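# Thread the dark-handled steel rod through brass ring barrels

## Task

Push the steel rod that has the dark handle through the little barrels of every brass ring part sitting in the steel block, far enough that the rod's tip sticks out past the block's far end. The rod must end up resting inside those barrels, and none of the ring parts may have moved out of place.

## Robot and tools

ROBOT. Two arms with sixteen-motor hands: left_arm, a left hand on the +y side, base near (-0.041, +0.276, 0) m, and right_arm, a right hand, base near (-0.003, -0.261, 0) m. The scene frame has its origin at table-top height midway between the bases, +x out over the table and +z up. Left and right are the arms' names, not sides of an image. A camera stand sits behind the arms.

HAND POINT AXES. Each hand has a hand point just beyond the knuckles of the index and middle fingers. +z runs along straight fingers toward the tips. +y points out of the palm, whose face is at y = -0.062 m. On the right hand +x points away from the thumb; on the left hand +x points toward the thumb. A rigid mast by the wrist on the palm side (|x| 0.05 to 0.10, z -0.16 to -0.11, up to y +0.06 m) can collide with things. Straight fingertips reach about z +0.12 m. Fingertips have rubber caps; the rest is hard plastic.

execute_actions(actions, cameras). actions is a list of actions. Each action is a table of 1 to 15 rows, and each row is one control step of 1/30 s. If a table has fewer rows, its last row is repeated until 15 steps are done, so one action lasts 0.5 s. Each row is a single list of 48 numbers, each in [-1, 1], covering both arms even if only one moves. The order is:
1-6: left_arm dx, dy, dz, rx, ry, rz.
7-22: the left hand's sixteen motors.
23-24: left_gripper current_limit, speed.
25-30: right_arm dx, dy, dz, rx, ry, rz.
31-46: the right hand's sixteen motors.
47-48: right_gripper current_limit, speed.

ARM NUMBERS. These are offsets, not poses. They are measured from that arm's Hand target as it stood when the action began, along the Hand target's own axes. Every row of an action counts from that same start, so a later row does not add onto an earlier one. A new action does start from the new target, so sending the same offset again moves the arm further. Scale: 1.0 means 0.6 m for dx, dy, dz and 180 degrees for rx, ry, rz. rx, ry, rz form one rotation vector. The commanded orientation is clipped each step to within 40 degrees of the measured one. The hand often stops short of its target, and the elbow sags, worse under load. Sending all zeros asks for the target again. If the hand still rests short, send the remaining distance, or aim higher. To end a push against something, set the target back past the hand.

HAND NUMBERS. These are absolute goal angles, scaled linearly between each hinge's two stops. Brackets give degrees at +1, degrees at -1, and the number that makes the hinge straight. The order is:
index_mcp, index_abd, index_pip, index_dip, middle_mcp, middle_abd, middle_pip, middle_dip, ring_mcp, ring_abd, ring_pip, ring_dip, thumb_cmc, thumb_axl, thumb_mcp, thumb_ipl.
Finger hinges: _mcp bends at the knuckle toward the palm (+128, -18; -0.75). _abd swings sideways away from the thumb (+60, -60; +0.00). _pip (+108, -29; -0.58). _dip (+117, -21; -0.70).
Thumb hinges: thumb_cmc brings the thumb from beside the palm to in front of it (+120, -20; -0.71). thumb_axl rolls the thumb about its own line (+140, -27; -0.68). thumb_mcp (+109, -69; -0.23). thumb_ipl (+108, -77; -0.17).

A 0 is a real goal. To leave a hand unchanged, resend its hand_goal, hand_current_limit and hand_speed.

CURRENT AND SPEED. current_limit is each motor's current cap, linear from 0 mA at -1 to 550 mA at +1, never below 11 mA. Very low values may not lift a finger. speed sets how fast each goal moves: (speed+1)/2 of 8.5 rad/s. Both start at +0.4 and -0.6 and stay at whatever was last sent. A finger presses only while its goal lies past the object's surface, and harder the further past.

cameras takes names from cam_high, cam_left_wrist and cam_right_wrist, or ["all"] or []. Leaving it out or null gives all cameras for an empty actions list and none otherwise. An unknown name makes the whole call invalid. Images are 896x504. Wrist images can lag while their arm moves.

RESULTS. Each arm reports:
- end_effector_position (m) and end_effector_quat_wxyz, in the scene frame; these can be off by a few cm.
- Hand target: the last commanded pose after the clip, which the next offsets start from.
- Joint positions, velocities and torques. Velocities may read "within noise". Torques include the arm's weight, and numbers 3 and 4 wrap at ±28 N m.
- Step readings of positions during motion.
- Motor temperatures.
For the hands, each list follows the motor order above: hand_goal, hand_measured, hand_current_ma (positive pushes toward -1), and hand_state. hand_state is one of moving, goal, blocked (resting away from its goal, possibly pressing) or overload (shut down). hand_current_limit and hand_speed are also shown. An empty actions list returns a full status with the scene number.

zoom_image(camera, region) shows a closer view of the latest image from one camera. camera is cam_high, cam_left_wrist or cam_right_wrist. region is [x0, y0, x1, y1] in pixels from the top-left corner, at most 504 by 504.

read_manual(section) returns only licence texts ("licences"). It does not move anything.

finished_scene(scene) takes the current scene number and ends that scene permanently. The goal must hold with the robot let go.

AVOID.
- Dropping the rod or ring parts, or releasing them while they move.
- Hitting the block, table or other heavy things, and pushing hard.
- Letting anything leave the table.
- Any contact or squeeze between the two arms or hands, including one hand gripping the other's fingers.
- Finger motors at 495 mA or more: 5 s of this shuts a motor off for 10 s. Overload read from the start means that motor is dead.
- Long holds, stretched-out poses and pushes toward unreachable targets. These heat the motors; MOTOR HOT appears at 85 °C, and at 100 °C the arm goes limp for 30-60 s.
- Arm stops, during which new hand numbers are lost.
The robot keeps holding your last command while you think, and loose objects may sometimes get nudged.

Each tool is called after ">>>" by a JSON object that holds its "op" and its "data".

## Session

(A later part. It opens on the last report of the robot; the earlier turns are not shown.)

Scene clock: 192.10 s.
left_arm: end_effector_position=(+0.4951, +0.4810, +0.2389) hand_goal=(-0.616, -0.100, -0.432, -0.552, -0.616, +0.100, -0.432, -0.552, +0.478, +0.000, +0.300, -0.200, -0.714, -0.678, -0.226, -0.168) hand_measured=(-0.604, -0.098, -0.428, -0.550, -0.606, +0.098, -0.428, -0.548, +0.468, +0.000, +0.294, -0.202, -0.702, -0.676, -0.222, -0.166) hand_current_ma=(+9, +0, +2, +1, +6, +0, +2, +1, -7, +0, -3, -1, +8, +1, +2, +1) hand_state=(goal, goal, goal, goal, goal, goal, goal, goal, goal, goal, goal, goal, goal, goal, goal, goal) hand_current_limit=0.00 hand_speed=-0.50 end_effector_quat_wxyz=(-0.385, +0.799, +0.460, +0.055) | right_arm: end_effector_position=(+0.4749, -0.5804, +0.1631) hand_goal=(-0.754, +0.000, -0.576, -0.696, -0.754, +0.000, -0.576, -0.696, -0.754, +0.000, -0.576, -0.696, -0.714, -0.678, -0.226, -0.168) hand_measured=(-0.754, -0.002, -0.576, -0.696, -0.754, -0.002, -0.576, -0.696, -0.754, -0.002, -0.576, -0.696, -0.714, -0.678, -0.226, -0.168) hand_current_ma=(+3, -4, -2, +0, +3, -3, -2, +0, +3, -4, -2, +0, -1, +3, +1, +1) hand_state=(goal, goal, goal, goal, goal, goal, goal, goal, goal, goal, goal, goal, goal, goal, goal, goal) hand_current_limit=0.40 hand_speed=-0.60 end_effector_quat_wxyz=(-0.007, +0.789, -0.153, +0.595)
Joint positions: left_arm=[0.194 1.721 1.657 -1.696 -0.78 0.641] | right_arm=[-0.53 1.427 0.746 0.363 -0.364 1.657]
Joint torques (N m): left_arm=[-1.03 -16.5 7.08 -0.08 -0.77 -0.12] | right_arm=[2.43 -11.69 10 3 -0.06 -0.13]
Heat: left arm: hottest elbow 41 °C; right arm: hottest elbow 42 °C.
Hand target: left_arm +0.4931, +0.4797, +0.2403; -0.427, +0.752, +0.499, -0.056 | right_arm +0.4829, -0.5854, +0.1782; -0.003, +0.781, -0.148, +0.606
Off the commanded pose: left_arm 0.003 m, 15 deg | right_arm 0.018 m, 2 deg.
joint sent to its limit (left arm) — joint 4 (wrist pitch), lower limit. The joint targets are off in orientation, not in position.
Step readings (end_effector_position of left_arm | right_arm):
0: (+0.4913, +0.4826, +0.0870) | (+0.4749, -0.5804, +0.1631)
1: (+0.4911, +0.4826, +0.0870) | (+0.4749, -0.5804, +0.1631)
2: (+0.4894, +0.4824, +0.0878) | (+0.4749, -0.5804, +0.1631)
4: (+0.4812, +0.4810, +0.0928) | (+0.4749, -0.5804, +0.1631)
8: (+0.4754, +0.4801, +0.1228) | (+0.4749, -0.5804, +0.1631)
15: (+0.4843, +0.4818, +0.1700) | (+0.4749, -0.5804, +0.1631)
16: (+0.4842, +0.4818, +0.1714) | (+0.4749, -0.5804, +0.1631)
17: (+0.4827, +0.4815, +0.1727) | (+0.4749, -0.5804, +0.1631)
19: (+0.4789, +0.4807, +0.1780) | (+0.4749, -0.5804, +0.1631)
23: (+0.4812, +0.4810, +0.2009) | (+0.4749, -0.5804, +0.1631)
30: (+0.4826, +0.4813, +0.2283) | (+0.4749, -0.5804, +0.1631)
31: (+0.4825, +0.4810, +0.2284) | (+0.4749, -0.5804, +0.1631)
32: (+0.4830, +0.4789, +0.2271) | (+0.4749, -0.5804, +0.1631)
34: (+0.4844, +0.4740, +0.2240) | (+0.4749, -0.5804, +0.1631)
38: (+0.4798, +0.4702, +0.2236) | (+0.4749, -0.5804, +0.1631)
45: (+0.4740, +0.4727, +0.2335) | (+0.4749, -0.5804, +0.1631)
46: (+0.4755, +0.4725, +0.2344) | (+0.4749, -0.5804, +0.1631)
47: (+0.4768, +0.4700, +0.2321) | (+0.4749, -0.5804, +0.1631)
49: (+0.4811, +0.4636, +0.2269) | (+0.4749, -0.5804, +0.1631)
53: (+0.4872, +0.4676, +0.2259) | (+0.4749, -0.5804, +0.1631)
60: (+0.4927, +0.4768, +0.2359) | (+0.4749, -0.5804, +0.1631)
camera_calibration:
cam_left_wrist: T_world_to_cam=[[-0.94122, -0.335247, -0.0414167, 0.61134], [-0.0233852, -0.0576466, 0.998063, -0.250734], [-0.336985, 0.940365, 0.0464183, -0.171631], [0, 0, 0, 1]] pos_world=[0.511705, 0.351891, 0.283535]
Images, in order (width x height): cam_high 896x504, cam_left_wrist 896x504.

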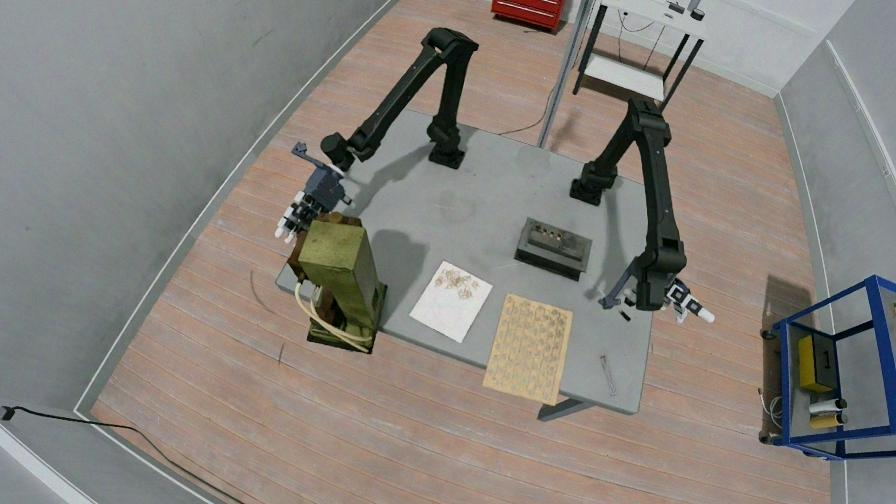

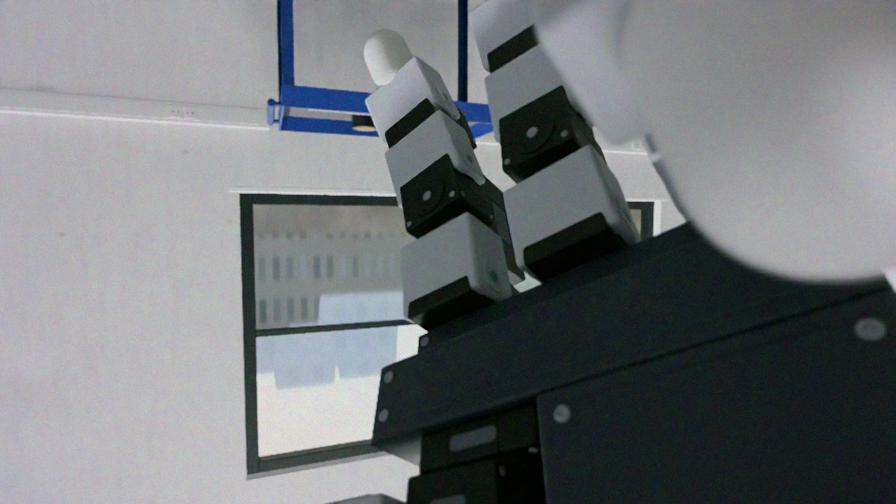

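>>> {"op": "execute_actions", "data": {"actions": [[[0,0,0,-0.1131,-0.0869,-0.0592,-0.616,-0.1,-0.431,-0.551,-0.616,0.1,-0.431,-0.551,0.479,0,0.3,-0.2,-0.714,-0.678,-0.226,-0.168,0.0,-0.5,0,0,0,0,0,0,-0.754,0,-0.576,-0.696,-0.754,0,-0.576,-0.696,-0.754,0,-0.576,-0.696,-0.714,-0.678,-0.226,-0.168,0.4,-0.6]],[[0,0,0,-0.1131,-0.0869,-0.0592,-0.616,-0.1,-0.431,-0.551,-0.616,0.1,-0.431,-0.551,0.479,0,0.3,-0.2,-0.714,-0.678,-0.226,-0.168,0.0,-0.5,0,0,0,0,0,0,-0.754,0,-0.576,-0.696,-0.754,0,-0.576,-0.696,-0.754,0,-0.576,-0.696,-0.714,-0.678,-0.226,-0.168,0.4,-0.6]],[[0,0,0,0,0,-0.1656,-0.616,-0.1,-0.431,-0.551,-0.616,0.1,-0.431,-0.551,0.479,0,0.3,-0.2,-0.714,-0.678,-0.226,-0.168,0.0,-0.5,0,0,0,0,0,0,-0.754,0,-0.576,-0.696,-0.754,0,-0.576,-0.696,-0.754,0,-0.576,-0.696,-0.714,-0.678,-0.226,-0.168,0.4,-0.6]],[[0,0,0,0,0,-0.1656,-0.616,-0.1,-0.431,-0.551,-0.616,0.1,-0.431,-0.551,0.479,0,0.3,-0.2,-0.714,-0.678,-0.226,-0.168,0.0,-0.5,0,0,0,0,0,0,-0.754,0,-0.576,-0.696,-0.754,0,-0.576,-0.696,-0.754,0,-0.576,-0.696,-0.714,-0.678,-0.226,-0.168,0.4,-0.6]]], "cameras": ["cam_left_wrist","cam_high"]}}

Scene clock: 197.40 s.
left_arm: end_effector_position=(+0.4817, +0.4763, +0.2314) hand_goal=(-0.616, -0.100, -0.432, -0.552, -0.616, +0.100, -0.432, -0.552, +0.478, +0.000, +0.300, -0.200, -0.714, -0.678, -0.226, -0.168) hand_measured=(-0.614, -0.100, -0.430, -0.550, -0.614, +0.100, -0.430, -0.550, +0.468, +0.000, +0.296, -0.202, -0.712, -0.676, -0.222, -0.166) hand_current_ma=(+0, +0, +0, +1, +0, +0, +0, +1, -7, +0, -2, -1, +0, +1, +2, +1) hand_state=(goal, goal, goal, goal, goal, goal, goal, goal, goal, goal, goal, goal, goal, goal, goal, goal) hand_current_limit=0.00 hand_speed=-0.50 end_effector_quat_wxyz=(-0.004, +0.270, +0.963, -0.006) | right_arm: end_effector_position=(+0.4749, -0.5804, +0.1631) hand_goal=(-0.754, +0.000, -0.576, -0.696, -0.754, +0.000, -0.576, -0.696, -0.754, +0.000, -0.576, -0.696, -0.714, -0.678, -0.226, -0.168) hand_measured=(-0.754, -0.002, -0.576, -0.696, -0.754, -0.002, -0.576, -0.696, -0.754, -0.002, -0.576, -0.696, -0.714, -0.678, -0.226, -0.168) hand_current_ma=(+3, -4, -2, +0, +3, -3, -2, +0, +3, -4, -2, +0, -1, +3, +1, +1) hand_state=(goal, goal, goal, goal, goal, goal, goal, goal, goal, goal, goal, goal, goal, goal, goal, goal) hand_current_limit=0.40 hand_speed=-0.60 end_effector_quat_wxyz=(-0.007, +0.789, -0.153, +0.595)
Joint positions: left_arm=[0.232 1.688 1.639 -1.535 0.006 -0.794] | right_arm=[-0.53 1.427 0.746 0.363 -0.364 1.657]
Joint torques (N m): left_arm=[-0.97 -14.39 10.78 0.12 -0.32 -0.06] | right_arm=[3.19 -11.87 9.73 2.82 -0.09 -0.09]
Heat: left arm: hottest elbow 40 °C; right arm: hottest elbow 42 °C.
Hand target: left_arm +0.4932, +0.4798, +0.2403; +0.000, +0.262, +0.965, -0.001 | right_arm +0.4829, -0.5854, +0.1782; -0.003, +0.781, -0.148, +0.606
Off the commanded pose: left_arm 0.015 m, 1 deg | right_arm 0.018 m, 2 deg.
Step readings (end_effector_position of left_arm | right_arm):
0: (+0.4951, +0.4810, +0.2389) | (+0.4749, -0.5804, +0.1631)
1: (+0.4953, +0.4794, +0.2377) | (+0.4749, -0.5804, +0.1631)
2: (+0.4953, +0.4733, +0.2336) | (+0.4749, -0.5804, +0.1631)
4: (+0.4958, +0.4590, +0.2250) | (+0.4749, -0.5804, +0.1631)
8: (+0.4930, +0.4622, +0.2205) | (+0.4749, -0.5804, +0.1631)
15: (+0.4876, +0.4786, +0.2230) | (+0.4749, -0.5804, +0.1631)
16: (+0.4881, +0.4767, +0.2231) | (+0.4749, -0.5804, +0.1631)
17: (+0.4911, +0.4704, +0.2227) | (+0.4749, -0.5804, +0.1631)
19: (+0.4991, +0.4576, +0.2243) | (+0.4749, -0.5804, +0.1631)
23: (+0.4983, +0.4643, +0.2344) | (+0.4749, -0.5804, +0.1631)
30: (+0.4914, +0.4808, +0.2437) | (+0.4749, -0.5804, +0.1631)
31: (+0.4918, +0.4808, +0.2431) | (+0.4749, -0.5804, +0.1631)
32: (+0.4916, +0.4815, +0.2421) | (+0.4749, -0.5804, +0.1631)
34: (+0.4904, +0.4821, +0.2396) | (+0.4749, -0.5804, +0.1631)
38: (+0.4909, +0.4748, +0.2380) | (+0.4749, -0.5804, +0.1631)
45: (+0.4888, +0.4708, +0.2382) | (+0.4749, -0.5804, +0.1631)
46: (+0.4875, +0.4724, +0.2383) | (+0.4749, -0.5804, +0.1631)
47: (+0.4859, +0.4734, +0.2378) | (+0.4749, -0.5804, +0.1631)
49: (+0.4814, +0.4759, +0.2362) | (+0.4749, -0.5804, +0.1631)
53: (+0.4812, +0.4722, +0.2326) | (+0.4749, -0.5804, +0.1631)
60: (+0.4853, +0.4721, +0.2284) | (+0.4749, -0.5804, +0.1631)
camera_calibration:
cam_left_wrist: T_world_to_cam=[[0.353963, -0.933845, -0.0514116, 0.260371], [-0.616142, -0.274192, 0.738369, 0.204858], [-0.703619, -0.229679, -0.672435, 0.728952], [0, 0, 0, 1]] pos_world=[0.546964, 0.466741, 0.352298]
Images, in order (width x height): cam_high 896x504, cam_left_wrist 896x504.

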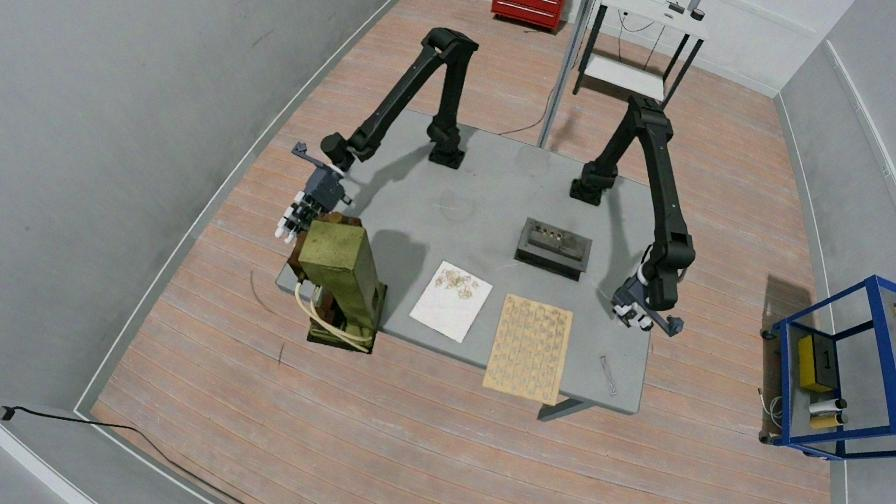

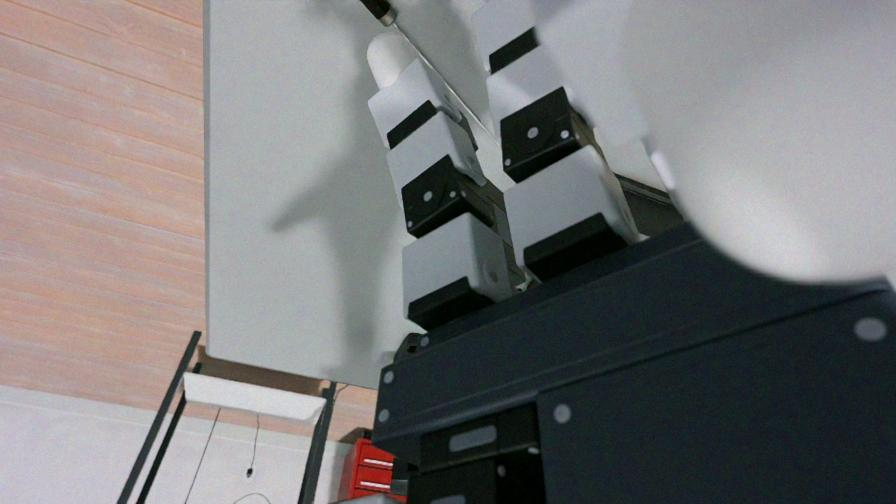

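>>> {"op": "execute_actions", "data": {"actions": [[[0.0545,0.0163,0.0675,0,0,0,-0.616,-0.1,-0.431,-0.551,-0.616,0.1,-0.431,-0.551,0.479,0,0.3,-0.2,-0.714,-0.678,-0.226,-0.168,0.0,-0.5,0,0,0,0,0,0,-0.754,0,-0.576,-0.696,-0.754,0,-0.576,-0.696,-0.754,0,-0.576,-0.696,-0.714,-0.678,-0.226,-0.168,0.4,-0.6]],[[0.0545,0.0163,0.0675,0,0,0,-0.616,-0.1,-0.431,-0.551,-0.616,0.1,-0.431,-0.551,0.479,0,0.3,-0.2,-0.714,-0.678,-0.226,-0.168,0.0,-0.5,0,0,0,0,0,0,-0.754,0,-0.576,-0.696,-0.754,0,-0.576,-0.696,-0.754,0,-0.576,-0.696,-0.714,-0.678,-0.226,-0.168,0.4,-0.6]]], "cameras": ["cam_left_wrist","cam_high"]}}

>>> {"op": "zoom_image", "data": {"camera": "cam_left_wrist", "region": [320, 0, 620, 200]}}

Scene clock: 199.90 s.
left_arm: end_effector_position=(+0.4436, +0.5296, +0.1574) hand_goal=(-0.616, -0.100, -0.432, -0.552, -0.616, +0.100, -0.432, -0.552, +0.478, +0.000, +0.300, -0.200, -0.714, -0.678, -0.226, -0.168) hand_measured=(-0.616, -0.100, -0.430, -0.550, -0.616, +0.100, -0.430, -0.550, +0.468, +0.000, +0.296, -0.202, -0.712, -0.676, -0.222, -0.166) hand_current_ma=(+0, +0, +0, +1, +0, +0, +0, +1, -7, +0, -2, -1, +0, +1, +2, +1) hand_state=(goal, goal, goal, goal, goal, goal, goal, goal, goal, goal, goal, goal, goal, goal, goal, goal) hand_current_limit=0.00 hand_speed=-0.50 end_effector_quat_wxyz=(-0.005, +0.256, +0.967, -0.004) | right_arm: end_effector_position=(+0.4749, -0.5804, +0.1631) hand_goal=(-0.754, +0.000, -0.576, -0.696, -0.754, +0.000, -0.576, -0.696, -0.754, +0.000, -0.576, -0.696, -0.714, -0.678, -0.226, -0.168) hand_measured=(-0.754, -0.002, -0.576, -0.696, -0.754, -0.002, -0.576, -0.696, -0.754, -0.002, -0.576, -0.696, -0.714, -0.678, -0.226, -0.168) hand_current_ma=(+3, -4, -2, +0, +3, -3, -2, +0, +3, -4, -2, +0, -1, +3, +1, +1) hand_state=(goal, goal, goal, goal, goal, goal, goal, goal, goal, goal, goal, goal, goal, goal, goal, goal) hand_current_limit=0.40 hand_speed=-0.60 end_effector_quat_wxyz=(-0.007, +0.789, -0.153, +0.595)
Joint positions: left_arm=[0.351 1.666 1.413 -1.33 0.001 -0.704] | right_arm=[-0.53 1.427 0.746 0.363 -0.364 1.657]
Joint torques (N m): left_arm=[-1.03 -16.21 7.24 0.69 -0.18 0.23] | right_arm=[2.32 -11.99 9.87 2.76 -0.11 -0.1]
Heat: left arm: hottest elbow 40 °C; right arm: hottest elbow 42 °C.
Hand target: left_arm +0.4466, +0.5297, +0.1592; +0.000, +0.262, +0.965, +0.000 | right_arm +0.4829, -0.5854, +0.1782; -0.003, +0.781, -0.148, +0.606
Off the commanded pose: left_arm 0.004 m, 1 deg | right_arm 0.018 m, 2 deg.
Step readings (end_effector_position of left_arm | right_arm):
0: (+0.4817, +0.4763, +0.2314) | (+0.4749, -0.5804, +0.1631)
1: (+0.4817, +0.4763, +0.2314) | (+0.4749, -0.5804, +0.1631)
2: (+0.4821, +0.4774, +0.2309) | (+0.4749, -0.5804, +0.1631)
4: (+0.4834, +0.4806, +0.2266) | (+0.4749, -0.5804, +0.1631)
8: (+0.4721, +0.4934, +0.2063) | (+0.4749, -0.5804, +0.1631)
15: (+0.4662, +0.5046, +0.1984) | (+0.4749, -0.5804, +0.1631)
16: (+0.4665, +0.5046, +0.1980) | (+0.4749, -0.5804, +0.1631)
17: (+0.4668, +0.5058, +0.1959) | (+0.4749, -0.5804, +0.1631)
19: (+0.4635, +0.5075, +0.1875) | (+0.4749, -0.5804, +0.1631)
23: (+0.4469, +0.5183, +0.1636) | (+0.4749, -0.5804, +0.1631)
30: (+0.4423, +0.5295, +0.1572) | (+0.4749, -0.5804, +0.1631)
camera_calibration:
cam_left_wrist: T_world_to_cam=[[0.380887, -0.922979, -0.0550815, 0.302645], [-0.608286, -0.294996, 0.736862, 0.258401], [-0.696357, -0.247156, -0.673796, 0.670726], [0, 0, 0, 1]] pos_world=[0.508973, 0.521336, 0.278196]
Images, in order (width x height): cam_high 896x504, cam_left_wrist 896x504.

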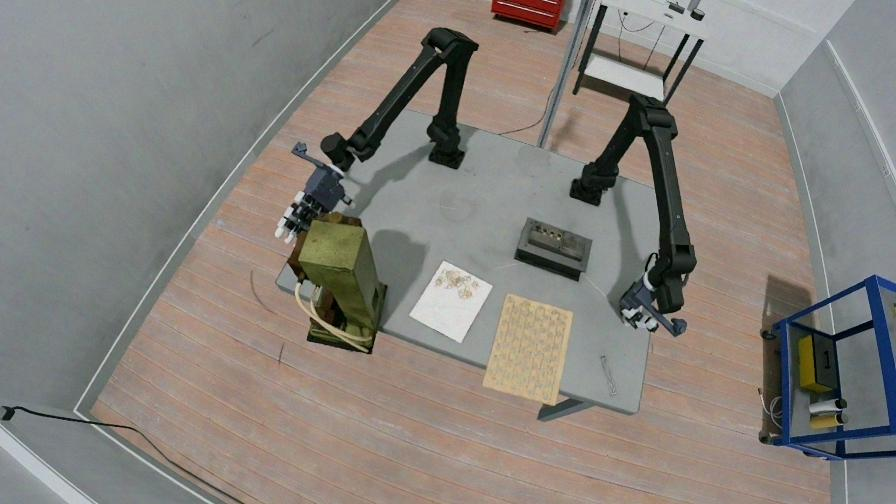

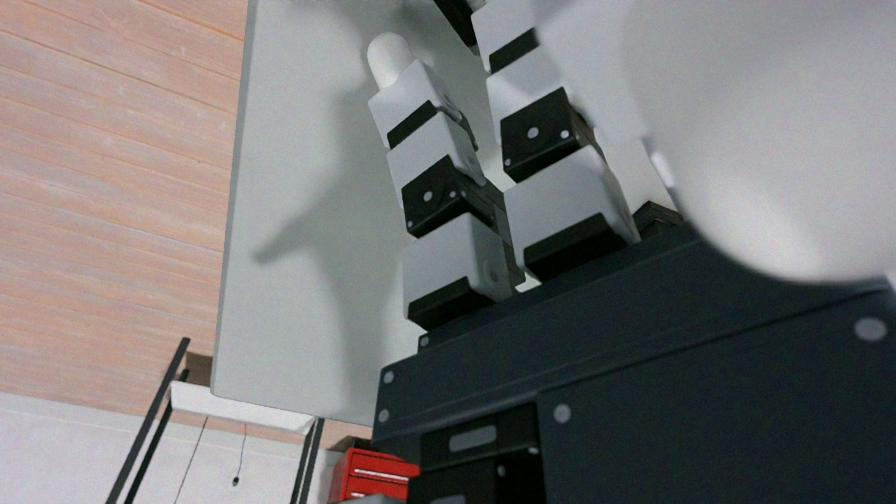

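Scaled by 1.680 from the camera's 896x504 image, which has a finer 1280x720 frame.

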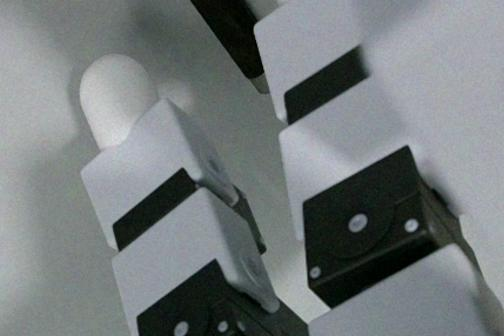

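>>> {"op": "execute_actions", "data": {"actions": [[[0.0133,0,0.05,0,0,0,-0.616,-0.1,-0.431,-0.551,-0.616,0.1,-0.431,-0.551,0.479,0,0.3,-0.2,-0.714,-0.678,-0.226,-0.168,-0.3,-0.5,0,0,0,0,0,0,-0.754,0,-0.576,-0.696,-0.754,0,-0.576,-0.696,-0.754,0,-0.576,-0.696,-0.714,-0.678,-0.226,-0.168,0.4,-0.6]],[[0,0,0.012,0,0,0,-0.616,-0.1,-0.431,-0.551,-0.616,0.1,-0.431,-0.551,0.479,0,0.3,-0.2,-0.714,-0.678,-0.226,-0.168,-0.3,-0.5,0,0,0,0,0,0,-0.754,0,-0.576,-0.696,-0.754,0,-0.576,-0.696,-0.754,0,-0.576,-0.696,-0.714,-0.678,-0.226,-0.168,0.4,-0.6]]], "cameras": ["cam_left_wrist"]}}

>>> {"op": "zoom_image", "data": {"camera": "cam_left_wrist", "region": [320, 0, 620, 200]}}

Scene clock: 201.80 s.
left_arm: end_effector_position=(+0.4404, +0.5295, +0.1307) hand_goal=(-0.616, -0.100, -0.432, -0.552, -0.616, +0.100, -0.432, -0.552, +0.478, +0.000, +0.300, -0.200, -0.714, -0.678, -0.226, -0.168) hand_measured=(-0.616, -0.100, -0.430, -0.550, -0.616, +0.100, -0.430, -0.550, +0.468, +0.000, +0.296, -0.202, -0.712, -0.676, -0.222, -0.166) hand_current_ma=(+0, +0, +0, +1, +0, +0, +0, +1, -7, +0, -2, -1, +0, +1, +2, +1) hand_state=(goal, goal, goal, goal, goal, goal, goal, goal, goal, goal, goal, goal, goal, goal, goal, goal) hand_current_limit=-0.30 hand_speed=-0.50 end_effector_quat_wxyz=(+0.004, +0.261, +0.965, +0.002) | right_arm: end_effector_position=(+0.4749, -0.5804, +0.1631) hand_goal=(-0.754, +0.000, -0.576, -0.696, -0.754, +0.000, -0.576, -0.696, -0.754, +0.000, -0.576, -0.696, -0.714, -0.678, -0.226, -0.168) hand_measured=(-0.754, -0.002, -0.576, -0.696, -0.754, -0.002, -0.576, -0.696, -0.754, -0.002, -0.576, -0.696, -0.714, -0.678, -0.226, -0.168) hand_current_ma=(+3, -4, -2, +0, +3, -3, -2, +0, +3, -4, -2, +0, -1, +3, +1, +1) hand_state=(goal, goal, goal, goal, goal, goal, goal, goal, goal, goal, goal, goal, goal, goal, goal, goal) hand_current_limit=0.40 hand_speed=-0.60 end_effector_quat_wxyz=(-0.007, +0.789, -0.153, +0.595)
Joint positions: left_arm=[0.354 1.664 1.335 -1.232 0.001 -0.691] | right_arm=[-0.53 1.427 0.746 0.363 -0.364 1.657]
Joint torques (N m): left_arm=[-0.38 -14.51 6.8 0.66 -0.17 0.19] | right_arm=[1.49 -12.45 9.92 2.7 -0.12 -0.14]
Heat: left arm: hottest elbow 40 °C; right arm: hottest elbow 42 °C.
Hand target: left_arm +0.4397, +0.5337, +0.1219; +0.000, +0.262, +0.965, -0.001 | right_arm +0.4829, -0.5854, +0.1782; -0.003, +0.781, -0.148, +0.606
Off the commanded pose: left_arm 0.010 m, 1 deg | right_arm 0.018 m, 2 deg.
Step readings (end_effector_position of left_arm | right_arm):
0: (+0.4436, +0.5296, +0.1574) | (+0.4749, -0.5804, +0.1631)
1: (+0.4437, +0.5296, +0.1572) | (+0.4749, -0.5804, +0.1631)
2: (+0.4444, +0.5298, +0.1560) | (+0.4749, -0.5804, +0.1631)
4: (+0.4451, +0.5299, +0.1509) | (+0.4749, -0.5804, +0.1631)
8: (+0.4388, +0.5282, +0.1364) | (+0.4749, -0.5804, +0.1631)
15: (+0.4392, +0.5289, +0.1336) | (+0.4749, -0.5804, +0.1631)
16: (+0.4394, +0.5289, +0.1336) | (+0.4749, -0.5804, +0.1631)
17: (+0.4397, +0.5293, +0.1336) | (+0.4749, -0.5804, +0.1631)
19: (+0.4406, +0.5296, +0.1333) | (+0.4749, -0.5804, +0.1631)
23: (+0.4404, +0.5295, +0.1313) | (+0.4749, -0.5804, +0.1631)
30: (+0.4404, +0.5295, +0.1307) | (+0.4749, -0.5804, +0.1631)
camera_calibration:
cam_left_wrist: T_world_to_cam=[[0.372448, -0.926462, -0.0543213, 0.307727], [-0.62569, -0.293902, 0.722588, 0.285126], [-0.685416, -0.235138, -0.689141, 0.641394], [0, 0, 0, 1]] pos_world=[0.50341, 0.519712, 0.252698]
Images, in order (width x height): cam_left_wrist 896x504.

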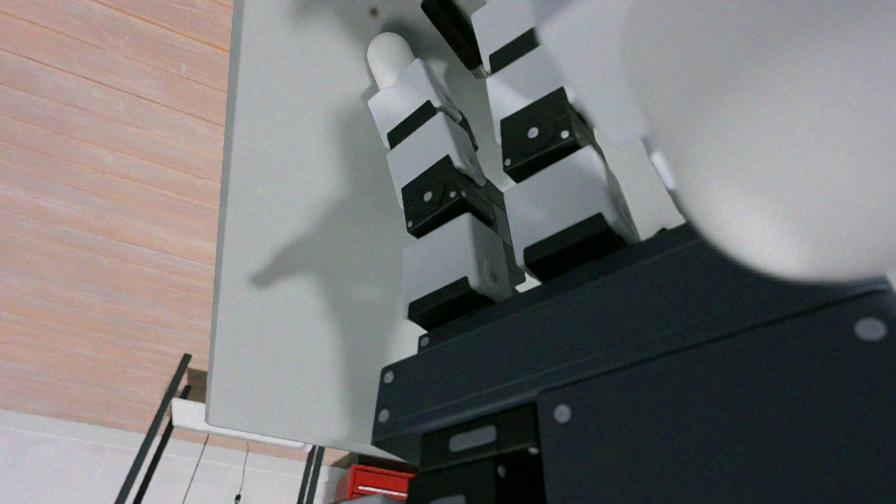

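Scaled by 1.680 from the camera's 896x504 image, which has a finer 1280x720 frame.

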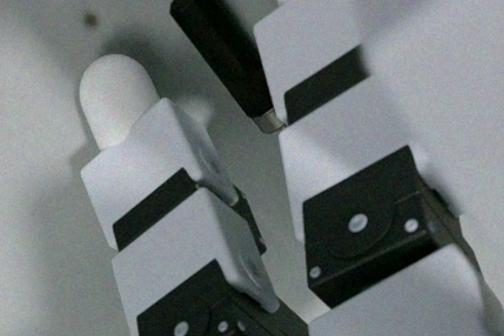

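>>> {"op": "execute_actions", "data": {"actions": [[[-0.0067,0.0083,0.0117,0,0,0,-0.616,-0.1,-0.431,-0.551,-0.616,0.1,-0.431,-0.551,0.479,0,0.3,-0.2,-0.714,-0.678,-0.226,-0.168,-0.3,-0.5,0,0,0,0,0,0,-0.754,0,-0.576,-0.696,-0.754,0,-0.576,-0.696,-0.754,0,-0.576,-0.696,-0.714,-0.678,-0.226,-0.168,0.4,-0.6]]], "cameras": ["cam_left_wrist"]}}

>>> {"op": "zoom_image", "data": {"camera": "cam_left_wrist", "region": [320, 0, 620, 200]}}

Scene clock: 203.30 s.
left_arm: end_effector_position=(+0.4432, +0.5304, +0.1231) hand_goal=(-0.616, -0.100, -0.432, -0.552, -0.616, +0.100, -0.432, -0.552, +0.478, +0.000, +0.300, -0.200, -0.714, -0.678, -0.226, -0.168) hand_measured=(-0.616, -0.100, -0.430, -0.550, -0.616, +0.098, -0.430, -0.550, +0.468, +0.000, +0.296, -0.202, -0.712, -0.676, -0.222, -0.166) hand_current_ma=(+0, +0, +0, +1, +0, +0, +1, +1, -7, +0, -2, -1, +0, +1, +2, +1) hand_state=(goal, goal, goal, goal, goal, goal, goal, goal, goal, goal, goal, goal, goal, goal, goal, goal) hand_current_limit=-0.30 hand_speed=-0.50 end_effector_quat_wxyz=(+0.003, +0.261, +0.965, +0.001) | right_arm: end_effector_position=(+0.4749, -0.5804, +0.1631) hand_goal=(-0.754, +0.000, -0.576, -0.696, -0.754, +0.000, -0.576, -0.696, -0.754, +0.000, -0.576, -0.696, -0.714, -0.678, -0.226, -0.168) hand_measured=(-0.754, -0.002, -0.576, -0.696, -0.754, -0.002, -0.576, -0.696, -0.754, -0.002, -0.576, -0.696, -0.714, -0.678, -0.226, -0.168) hand_current_ma=(+3, -4, -2, +0, +3, -3, -2, +0, +3, -4, -2, +0, -1, +3, +1, +1) hand_state=(goal, goal, goal, goal, goal, goal, goal, goal, goal, goal, goal, goal, goal, goal, goal, goal) hand_current_limit=0.40 hand_speed=-0.60 end_effector_quat_wxyz=(-0.007, +0.789, -0.153, +0.595)
Joint positions: left_arm=[0.354 1.68 1.335 -1.22 0.001 -0.691] | right_arm=[-0.53 1.427 0.746 0.363 -0.364 1.657]
Joint torques (N m): left_arm=[-0.21 -13.22 7.38 0.64 -0.21 0.17] | right_arm=[2.49 -12.16 9.8 2.78 -0.11 -0.15]
Heat: left arm: hottest elbow 40 °C; right arm: hottest elbow 42 °C.
Hand target: left_arm +0.4457, +0.5359, +0.1149; +0.000, +0.262, +0.965, -0.001 | right_arm +0.4829, -0.5854, +0.1782; -0.003, +0.781, -0.148, +0.606
Off the commanded pose: left_arm 0.010 m, 0 deg | right_arm 0.018 m, 2 deg.
Step readings (end_effector_position of left_arm | right_arm):
0: (+0.4404, +0.5295, +0.1307) | (+0.4749, -0.5804, +0.1631)
1: (+0.4405, +0.5295, +0.1307) | (+0.4749, -0.5804, +0.1631)
2: (+0.4408, +0.5296, +0.1307) | (+0.4749, -0.5804, +0.1631)
4: (+0.4417, +0.5299, +0.1301) | (+0.4749, -0.5804, +0.1631)
8: (+0.4431, +0.5304, +0.1261) | (+0.4749, -0.5804, +0.1631)
15: (+0.4432, +0.5304, +0.1231) | (+0.4749, -0.5804, +0.1631)
camera_calibration:
cam_left_wrist: T_world_to_cam=[[0.37222, -0.92657, -0.054034, 0.307237], [-0.62354, -0.292761, 0.724906, 0.290771], [-0.687496, -0.236133, -0.686725, 0.639527], [0, 0, 0, 1]] pos_world=[0.506619, 0.520817, 0.244998]
Images, in order (width x height): cam_left_wrist 896x504.

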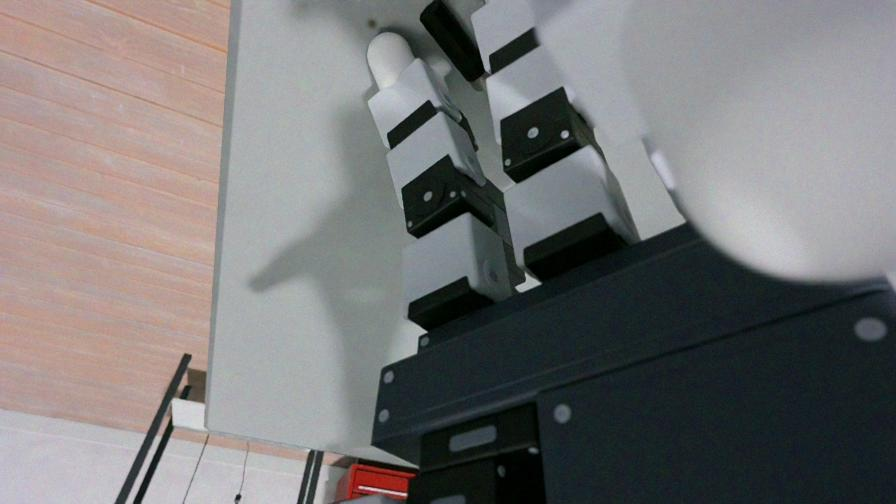

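Scaled by 1.680 from the camera's 896x504 image, which has a finer 1280x720 frame.

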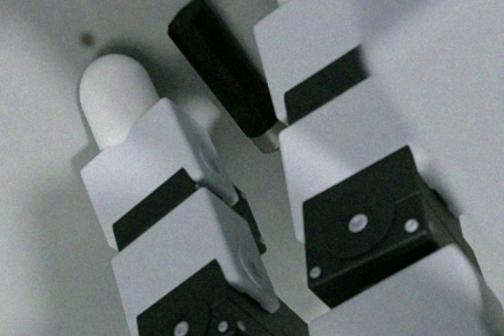

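>>> {"op": "execute_actions", "data": {"actions": [[[0,0,-0.006,0,0,0,-0.616,0.14,-0.431,-0.551,-0.616,-0.14,-0.431,-0.551,0.479,0,0.3,-0.2,-0.714,-0.678,-0.226,-0.168,-0.1,-0.8,0,0,0,0,0,0,-0.754,0,-0.576,-0.696,-0.754,0,-0.576,-0.696,-0.754,0,-0.576,-0.696,-0.714,-0.678,-0.226,-0.168,0.4,-0.6]],[[0,0,0,0,0,0,-0.616,0.16,-0.431,-0.551,-0.616,-0.16,-0.431,-0.551,0.479,0,0.3,-0.2,-0.714,-0.678,-0.226,-0.168,-0.1,-0.8,0,0,0,0,0,0,-0.754,0,-0.576,-0.696,-0.754,0,-0.576,-0.696,-0.754,0,-0.576,-0.696,-0.714,-0.678,-0.226,-0.168,0.4,-0.6]]], "cameras": ["cam_left_wrist","cam_high"]}}

>>> {"op": "zoom_image", "data": {"camera": "cam_left_wrist", "region": [320, 0, 620, 200]}}

Scene clock: 206.03 s.
left_arm: end_effector_position=(+0.4440, +0.5299, +0.1230) hand_goal=(-0.616, +0.160, -0.432, -0.552, -0.616, -0.160, -0.432, -0.552, +0.478, +0.000, +0.300, -0.200, -0.714, -0.678, -0.226, -0.168) hand_measured=(-0.618, +0.092, -0.432, -0.550, -0.612, -0.064, -0.428, -0.550, +0.468, +0.000, +0.296, -0.202, -0.712, -0.676, -0.222, -0.166) hand_current_ma=(-1, -108, +0, +0, +2, +185, +2, +1, -7, +0, -2, -1, +0, +1, +2, +1) hand_state=(goal, blocked, goal, goal, goal, blocked, goal, goal, goal, goal, goal, goal, goal, goal, goal, goal) hand_current_limit=-0.10 hand_speed=-0.80 end_effector_quat_wxyz=(+0.004, +0.262, +0.965, +0.000) | right_arm: end_effector_position=(+0.4749, -0.5804, +0.1631) hand_goal=(-0.754, +0.000, -0.576, -0.696, -0.754, +0.000, -0.576, -0.696, -0.754, +0.000, -0.576, -0.696, -0.714, -0.678, -0.226, -0.168) hand_measured=(-0.754, -0.002, -0.576, -0.696, -0.754, -0.002, -0.576, -0.696, -0.754, -0.002, -0.576, -0.696, -0.714, -0.678, -0.226, -0.168) hand_current_ma=(+3, -4, -2, +0, +3, -3, -2, +0, +3, -4, -2, +0, -1, +3, +1, +1) hand_state=(goal, goal, goal, goal, goal, goal, goal, goal, goal, goal, goal, goal, goal, goal, goal, goal) hand_current_limit=0.40 hand_speed=-0.60 end_effector_quat_wxyz=(-0.007, +0.789, -0.153, +0.595)
Joint positions: left_arm=[0.354 1.68 1.335 -1.219 0.004 -0.687] | right_arm=[-0.53 1.427 0.746 0.363 -0.364 1.657]
Joint torques (N m): left_arm=[-0.32 -13.74 7.9 0.34 -0.35 0.17] | right_arm=[2.49 -11.69 9.83 2.88 -0.11 -0.11]
Heat: left arm: hottest elbow 40 °C; right arm: hottest elbow 42 °C.
Hand target: left_arm +0.4458, +0.5359, +0.1185; +0.000, +0.262, +0.965, -0.001 | right_arm +0.4829, -0.5854, +0.1782; -0.003, +0.781, -0.148, +0.606
Off the commanded pose: left_arm 0.008 m, 0 deg | right_arm 0.018 m, 2 deg.
Step readings (end_effector_position of left_arm | right_arm):
0: (+0.4432, +0.5304, +0.1231) | (+0.4749, -0.5804, +0.1631)
1: (+0.4432, +0.5304, +0.1231) | (+0.4749, -0.5804, +0.1631)
2: (+0.4433, +0.5303, +0.1231) | (+0.4749, -0.5804, +0.1631)
4: (+0.4439, +0.5299, +0.1230) | (+0.4749, -0.5804, +0.1631)
8: (+0.4440, +0.5299, +0.1230) | (+0.4749, -0.5804, +0.1631)
15: (+0.4440, +0.5299, +0.1230) | (+0.4749, -0.5804, +0.1631)
16: (+0.4440, +0.5299, +0.1230) | (+0.4749, -0.5804, +0.1631)
17: (+0.4440, +0.5299, +0.1230) | (+0.4749, -0.5804, +0.1631)
19: (+0.4440, +0.5299, +0.1230) | (+0.4749, -0.5804, +0.1631)
23: (+0.4440, +0.5299, +0.1230) | (+0.4749, -0.5804, +0.1631)
30: (+0.4440, +0.5299, +0.1230) | (+0.4749, -0.5804, +0.1631)
camera_calibration:
cam_left_wrist: T_world_to_cam=[[0.369173, -0.927984, -0.0505671, 0.30816], [-0.626133, -0.288561, 0.724355, 0.290164], [-0.686781, -0.235751, -0.68757, 0.639351], [0, 0, 0, 1]] pos_world=[0.507011, 0.520425, 0.245]
Images, in order (width x height): cam_high 896x504, cam_left_wrist 896x504.

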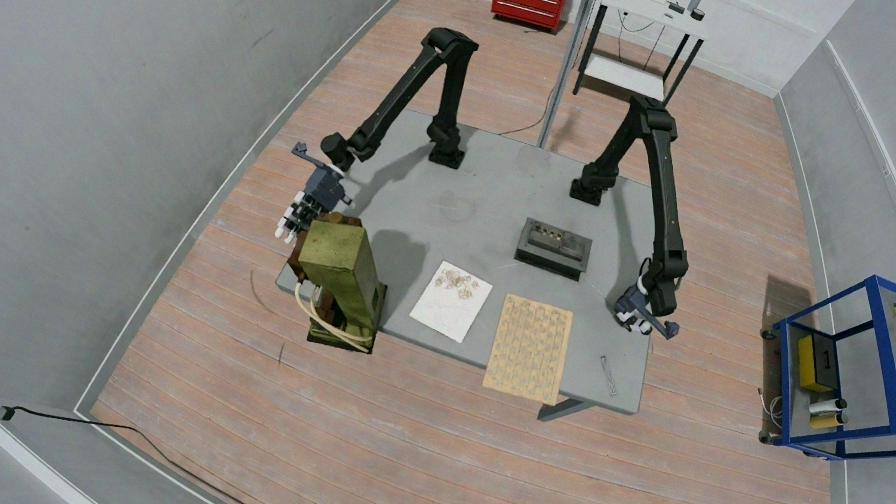

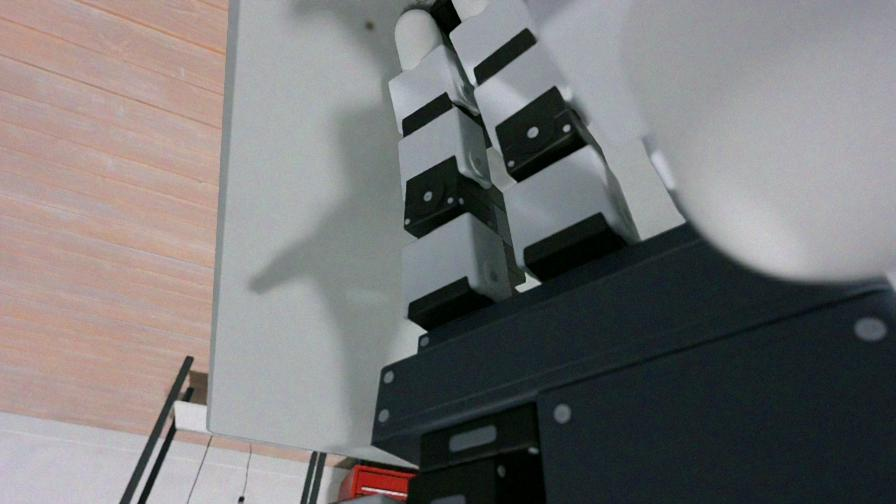

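Scaled by 1.680 from the camera's 896x504 image, which has a finer 1280x720 frame.

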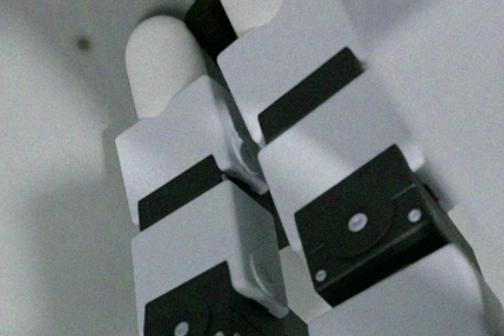

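>>> {"op": "execute_actions", "data": {"actions": [[[0,0,-0.06,0,0,0,-0.616,0.18,-0.431,-0.551,-0.616,-0.18,-0.431,-0.551,0.479,0,0.3,-0.2,-0.714,-0.678,-0.226,-0.168,0.0,-0.8,0,0,0,0,0,0,-0.754,0,-0.576,-0.696,-0.754,0,-0.576,-0.696,-0.754,0,-0.576,-0.696,-0.714,-0.678,-0.226,-0.168,0.4,-0.6]],[[0,0,-0.08,0,0,0,-0.616,0.18,-0.431,-0.551,-0.616,-0.18,-0.431,-0.551,0.479,0,0.3,-0.2,-0.714,-0.678,-0.226,-0.168,0.0,-0.8,0,0,0,0,0,0,-0.754,0,-0.576,-0.696,-0.754,0,-0.576,-0.696,-0.754,0,-0.576,-0.696,-0.714,-0.678,-0.226,-0.168,0.4,-0.6]],[[0,0,-0.08,0,0,0,-0.616,0.18,-0.431,-0.551,-0.616,-0.18,-0.431,-0.551,0.479,0,0.3,-0.2,-0.714,-0.678,-0.226,-0.168,0.0,-0.8,0,0,0,0,0,0,-0.754,0,-0.576,-0.696,-0.754,0,-0.576,-0.696,-0.754,0,-0.576,-0.696,-0.714,-0.678,-0.226,-0.168,0.4,-0.6]]], "cameras": ["cam_left_wrist","cam_high"]}}

>>> {"op": "zoom_image", "data": {"camera": "cam_high", "region": [550, 210, 700, 360]}}

>>> {"op": "zoom_image", "data": {"camera": "cam_left_wrist", "region": [320, 0, 720, 260]}}

Scene clock: 208.57 s.
left_arm: end_effector_position=(+0.4376, +0.5280, +0.2339) hand_goal=(-0.616, +0.180, -0.432, -0.552, -0.616, -0.180, -0.432, -0.552, +0.478, +0.000, +0.300, -0.200, -0.714, -0.678, -0.226, -0.168) hand_measured=(-0.622, +0.092, -0.434, -0.552, -0.608, -0.068, -0.426, -0.550, +0.468, +0.000, +0.296, -0.202, -0.712, -0.676, -0.222, -0.166) hand_current_ma=(-4, -159, -1, +0, +5, +232, +2, +1, -7, +0, -2, -1, +0, +1, +2, +1) hand_state=(goal, blocked, goal, goal, goal, blocked, goal, goal, goal, goal, goal, goal, goal, goal, goal, goal) hand_current_limit=0.00 hand_speed=-0.80 end_effector_quat_wxyz=(-0.013, +0.262, +0.965, -0.010) | right_arm: end_effector_position=(+0.4749, -0.5804, +0.1631) hand_goal=(-0.754, +0.000, -0.576, -0.696, -0.754, +0.000, -0.576, -0.696, -0.754, +0.000, -0.576, -0.696, -0.714, -0.678, -0.226, -0.168) hand_measured=(-0.754, -0.002, -0.576, -0.696, -0.754, -0.002, -0.576, -0.696, -0.754, -0.002, -0.576, -0.696, -0.714, -0.678, -0.226, -0.168) hand_current_ma=(+3, -4, -2, +0, +3, -3, -2, +0, +3, -4, -2, +0, -1, +3, +1, +1) hand_state=(goal, goal, goal, goal, goal, goal, goal, goal, goal, goal, goal, goal, goal, goal, goal, goal) hand_current_limit=0.40 hand_speed=-0.60 end_effector_quat_wxyz=(-0.007, +0.789, -0.153, +0.595)
Joint positions: left_arm=[0.354 1.63 1.573 -1.547 0.002 -0.687] | right_arm=[-0.53 1.427 0.746 0.363 -0.364 1.657]
Joint torques (N m): left_arm=[-0.44 -14.8 10.67 -0.03 -0.25 0.16] | right_arm=[2.26 -12.1 9.99 2.92 -0.11 -0.11]
Heat: left arm: hottest elbow 40 °C; right arm: hottest elbow 42 °C.
Hand target: left_arm +0.4458, +0.5359, +0.2506; +0.000, +0.262, +0.965, -0.001 | right_arm +0.4829, -0.5854, +0.1782; -0.003, +0.781, -0.148, +0.606
Off the commanded pose: left_arm 0.020 m, 2 deg | right_arm 0.018 m, 2 deg.
Step readings (end_effector_position of left_arm | right_arm):
0: (+0.4440, +0.5299, +0.1230) | (+0.4749, -0.5804, +0.1631)
1: (+0.4439, +0.5298, +0.1229) | (+0.4749, -0.5804, +0.1631)
2: (+0.4427, +0.5295, +0.1227) | (+0.4749, -0.5804, +0.1631)
4: (+0.4387, +0.5282, +0.1232) | (+0.4749, -0.5804, +0.1631)
8: (+0.4332, +0.5263, +0.1258) | (+0.4749, -0.5804, +0.1631)
15: (+0.4345, +0.5268, +0.1324) | (+0.4749, -0.5804, +0.1631)
16: (+0.4345, +0.5268, +0.1331) | (+0.4749, -0.5804, +0.1631)
17: (+0.4336, +0.5265, +0.1348) | (+0.4749, -0.5804, +0.1631)
19: (+0.4313, +0.5257, +0.1417) | (+0.4749, -0.5804, +0.1631)
23: (+0.4336, +0.5266, +0.1662) | (+0.4749, -0.5804, +0.1631)
30: (+0.4382, +0.5283, +0.1910) | (+0.4749, -0.5804, +0.1631)
31: (+0.4378, +0.5281, +0.1912) | (+0.4749, -0.5804, +0.1631)
32: (+0.4363, +0.5275, +0.1922) | (+0.4749, -0.5804, +0.1631)
34: (+0.4326, +0.5262, +0.1985) | (+0.4749, -0.5804, +0.1631)
38: (+0.4367, +0.5277, +0.2199) | (+0.4749, -0.5804, +0.1631)
45: (+0.4388, +0.5285, +0.2341) | (+0.4749, -0.5804, +0.1631)
camera_calibration:
cam_left_wrist: T_world_to_cam=[[0.36712, -0.928589, -0.0542723, 0.316534], [-0.598283, -0.280403, 0.750621, 0.182725], [-0.712236, -0.243098, -0.6585, 0.719016], [0, 0, 0, 1]] pos_world=[0.505224, 0.519957, 0.353494]
Images, in order (width x height): cam_high 896x504, cam_left_wrist 896x504.

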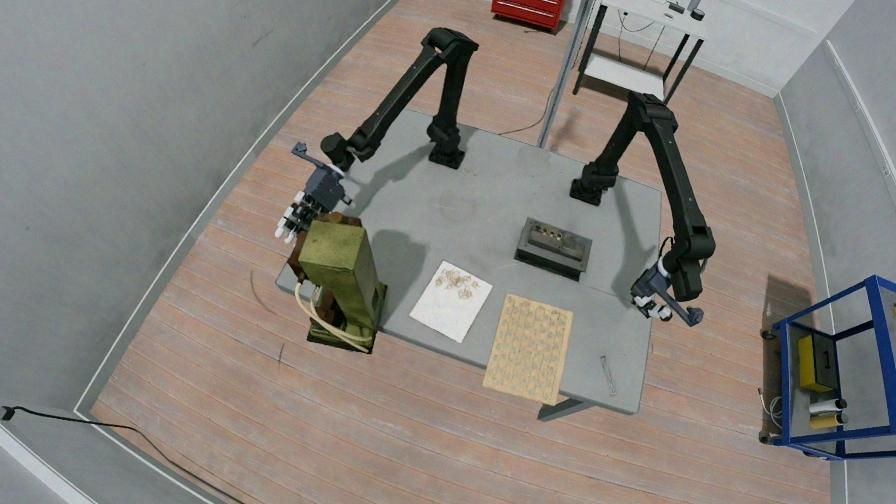

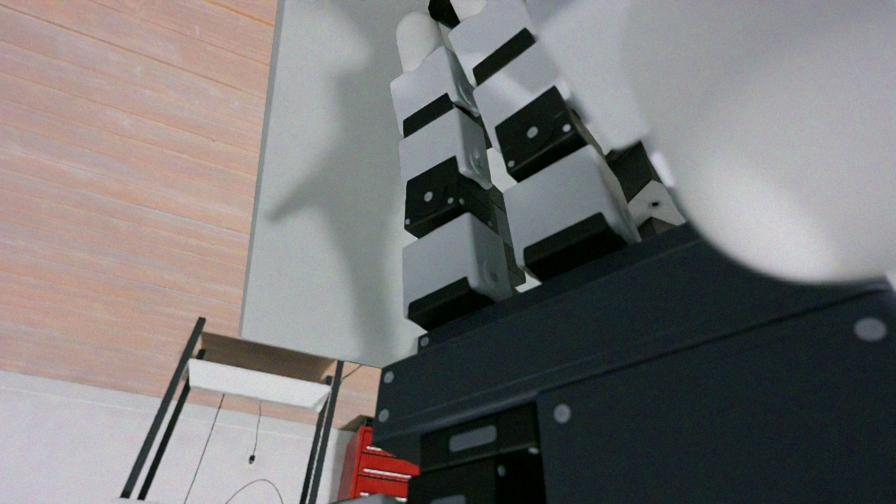

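Scaled by 3.360 from the camera's 896x504 image, which has a finer 1280x720 frame.

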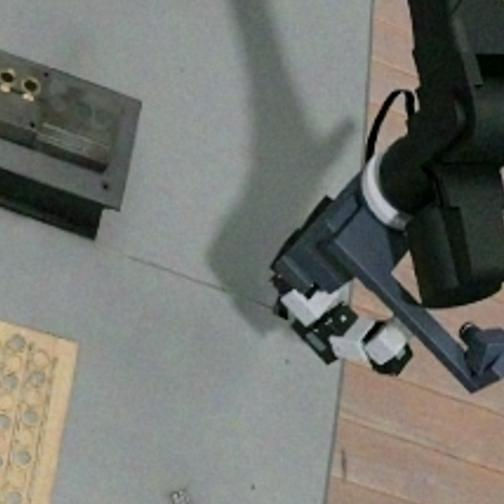

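Scaled by 1.260 from the camera's 896x504 image, which has a finer 1280x720 frame.

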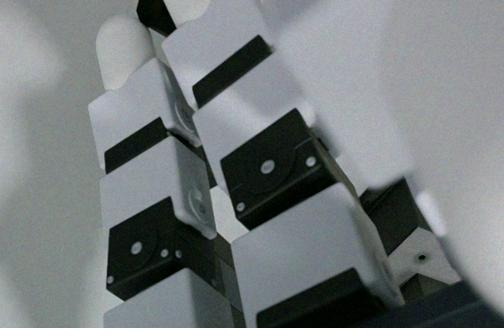

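>>> {"op": "execute_actions", "data": {"actions": [[[0,0,-0.083,0,0,0,-0.616,0.18,-0.431,-0.551,-0.616,-0.18,-0.431,-0.551,0.479,0,0.3,-0.2,-0.714,-0.678,-0.226,-0.168,0.0,-0.8,0,0,0,0,0,0,-0.754,0,-0.576,-0.696,-0.754,0,-0.576,-0.696,-0.754,0,-0.576,-0.696,-0.714,-0.678,-0.226,-0.168,0.4,-0.6]],[[0.0642,-0.075,0,0,0,-0.0561,-0.616,0.18,-0.431,-0.551,-0.616,-0.18,-0.431,-0.551,0.479,0,0.3,-0.2,-0.714,-0.678,-0.226,-0.168,0.0,-0.8,0,0,0,0,0,0,-0.754,0,-0.576,-0.696,-0.754,0,-0.576,-0.696,-0.754,0,-0.576,-0.696,-0.714,-0.678,-0.226,-0.168,0.4,-0.6]],[[0.0763,-0.0625,0,0,0,-0.0561,-0.616,0.18,-0.431,-0.551,-0.616,-0.18,-0.431,-0.551,0.479,0,0.3,-0.2,-0.714,-0.678,-0.226,-0.168,0.0,-0.8,0,0,0,0,0,0,-0.754,0,-0.576,-0.696,-0.754,0,-0.576,-0.696,-0.754,0,-0.576,-0.696,-0.714,-0.678,-0.226,-0.168,0.4,-0.6]],[[0.0862,-0.0482,0,0,0,-0.0561,-0.616,0.18,-0.431,-0.551,-0.616,-0.18,-0.431,-0.551,0.479,0,0.3,-0.2,-0.714,-0.678,-0.226,-0.168,0.0,-0.8,0,0,0,0,0,0,-0.754,0,-0.576,-0.696,-0.754,0,-0.576,-0.696,-0.754,0,-0.576,-0.696,-0.714,-0.678,-0.226,-0.168,0.4,-0.6]]], "cameras": ["cam_left_wrist","cam_high"]}}

>>> {"op": "zoom_image", "data": {"camera": "cam_high", "region": [500, 190, 680, 310]}}

>>> {"op": "zoom_image", "data": {"camera": "cam_left_wrist", "region": [320, 0, 720, 300]}}

Scene clock: 212.60 s.
left_arm: end_effector_position=(+0.2788, +0.4816, +0.3012) hand_goal=(-0.616, +0.180, -0.432, -0.552, -0.616, -0.180, -0.432, -0.552, +0.478, +0.000, +0.300, -0.200, -0.714, -0.678, -0.226, -0.168) hand_measured=(-0.624, +0.092, -0.436, -0.552, -0.612, -0.070, -0.428, -0.550, +0.468, +0.000, +0.296, -0.202, -0.714, -0.676, -0.222, -0.166) hand_current_ma=(-5, -159, -1, +0, +2, +226, +2, +1, -7, +0, -2, -1, +0, +1, +2, +1) hand_state=(goal, blocked, goal, goal, goal, blocked, goal, goal, goal, goal, goal, goal, goal, goal, goal, goal) hand_current_limit=0.00 hand_speed=-0.80 end_effector_quat_wxyz=(+0.003, +0.002, +1.000, -0.001) | right_arm: end_effector_position=(+0.4749, -0.5804, +0.1631) hand_goal=(-0.754, +0.000, -0.576, -0.696, -0.754, +0.000, -0.576, -0.696, -0.754, +0.000, -0.576, -0.696, -0.714, -0.678, -0.226, -0.168) hand_measured=(-0.754, -0.002, -0.576, -0.696, -0.754, -0.002, -0.576, -0.696, -0.754, -0.002, -0.576, -0.696, -0.714, -0.678, -0.226, -0.168) hand_current_ma=(+3, -4, -2, +0, +3, -3, -2, +0, +3, -4, -2, +0, -1, +3, +1, +1) hand_state=(goal, goal, goal, goal, goal, goal, goal, goal, goal, goal, goal, goal, goal, goal, goal, goal) hand_current_limit=0.40 hand_speed=-0.60 end_effector_quat_wxyz=(-0.007, +0.789, -0.153, +0.595)
Joint positions: left_arm=[0.342 1.288 1.382 -1.659 0.003 -1.227] | right_arm=[-0.53 1.427 0.746 0.363 -0.364 1.657]
Joint torques (N m): left_arm=[-1.73 -9.47 7.06 0.18 -0.29 -0.11] | right_arm=[1.85 -11.16 9.96 2.77 -0.13 -0.08]
Heat: left arm: hottest elbow 40 °C; right arm: hottest elbow 42 °C.
Hand target: left_arm +0.2778, +0.4781, +0.3003; +0.000, +0.001, +1.000, -0.001 | right_arm +0.4829, -0.5854, +0.1782; -0.003, +0.781, -0.148, +0.606
Off the commanded pose: left_arm 0.004 m, 0 deg | right_arm 0.018 m, 2 deg.
Step readings (end_effector_position of left_arm | right_arm):
0: (+0.4376, +0.5280, +0.2339) | (+0.4749, -0.5804, +0.1631)
1: (+0.4376, +0.5280, +0.2343) | (+0.4749, -0.5804, +0.1631)
2: (+0.4364, +0.5276, +0.2362) | (+0.4749, -0.5804, +0.1631)
4: (+0.4340, +0.5267, +0.2449) | (+0.4749, -0.5804, +0.1631)
8: (+0.4385, +0.5284, +0.2722) | (+0.4749, -0.5804, +0.1631)
15: (+0.4394, +0.5288, +0.2870) | (+0.4749, -0.5804, +0.1631)
16: (+0.4391, +0.5287, +0.2869) | (+0.4749, -0.5804, +0.1631)
17: (+0.4379, +0.5287, +0.2870) | (+0.4749, -0.5804, +0.1631)
19: (+0.4295, +0.5271, +0.2861) | (+0.4749, -0.5804, +0.1631)
23: (+0.4051, +0.5209, +0.2890) | (+0.4749, -0.5804, +0.1631)
30: (+0.3916, +0.5182, +0.3051) | (+0.4749, -0.5804, +0.1631)
31: (+0.3907, +0.5181, +0.3046) | (+0.4749, -0.5804, +0.1631)
32: (+0.3875, +0.5175, +0.3029) | (+0.4749, -0.5804, +0.1631)
34: (+0.3744, +0.5138, +0.2957) | (+0.4749, -0.5804, +0.1631)
38: (+0.3478, +0.5059, +0.2899) | (+0.4749, -0.5804, +0.1631)
45: (+0.3352, +0.5013, +0.3026) | (+0.4749, -0.5804, +0.1631)
46: (+0.3342, +0.5009, +0.3026) | (+0.4749, -0.5804, +0.1631)
47: (+0.3310, +0.4999, +0.3014) | (+0.4749, -0.5804, +0.1631)
49: (+0.3185, +0.4958, +0.2960) | (+0.4749, -0.5804, +0.1631)
53: (+0.2927, +0.4872, +0.2924) | (+0.4749, -0.5804, +0.1631)
60: (+0.2811, +0.4826, +0.3029) | (+0.4749, -0.5804, +0.1631)
camera_calibration:
cam_left_wrist: T_world_to_cam=[[0.785549, -0.616819, -0.0494705, 0.0670577], [-0.395049, -0.561433, 0.727138, 0.10984], [-0.476287, -0.55166, -0.684706, 0.729731], [0, 0, 0, 1]] pos_world=[0.338276, 0.505593, 0.4231]
Images, in order (width x height): cam_high 896x504, cam_left_wrist 896x504.

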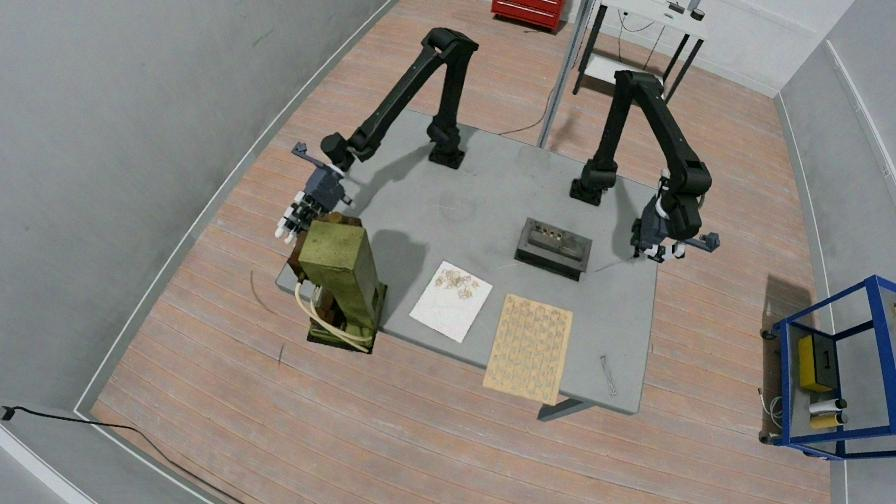

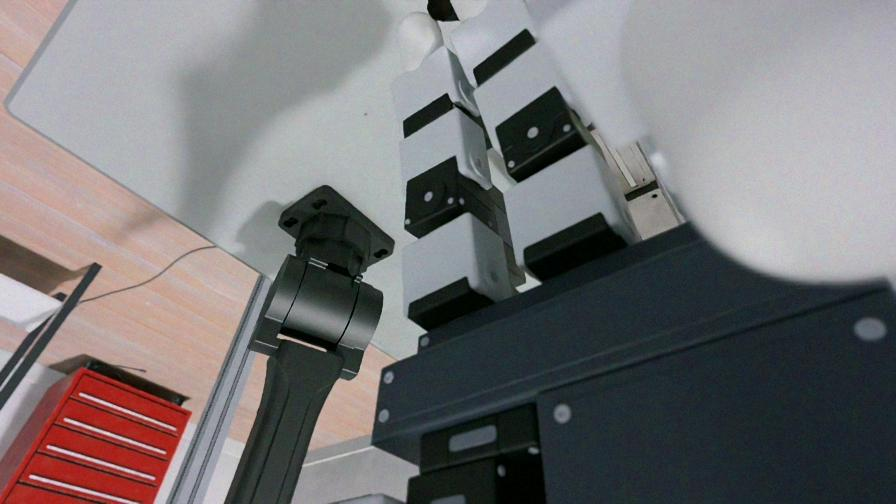

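Scaled by 2.800 from the camera's 896x504 image, which has a finer 1280x720 frame.

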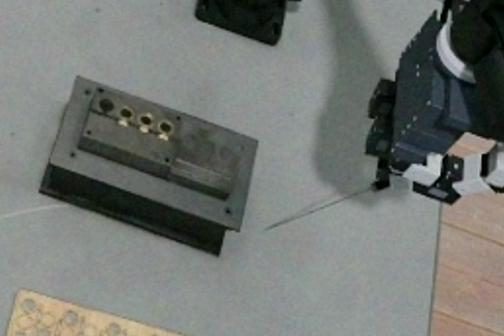

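Scaled by 1.260 from the camera's 896x504 image, which has a finer 1280x720 frame.

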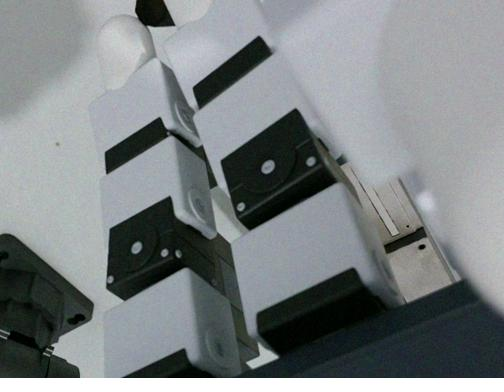

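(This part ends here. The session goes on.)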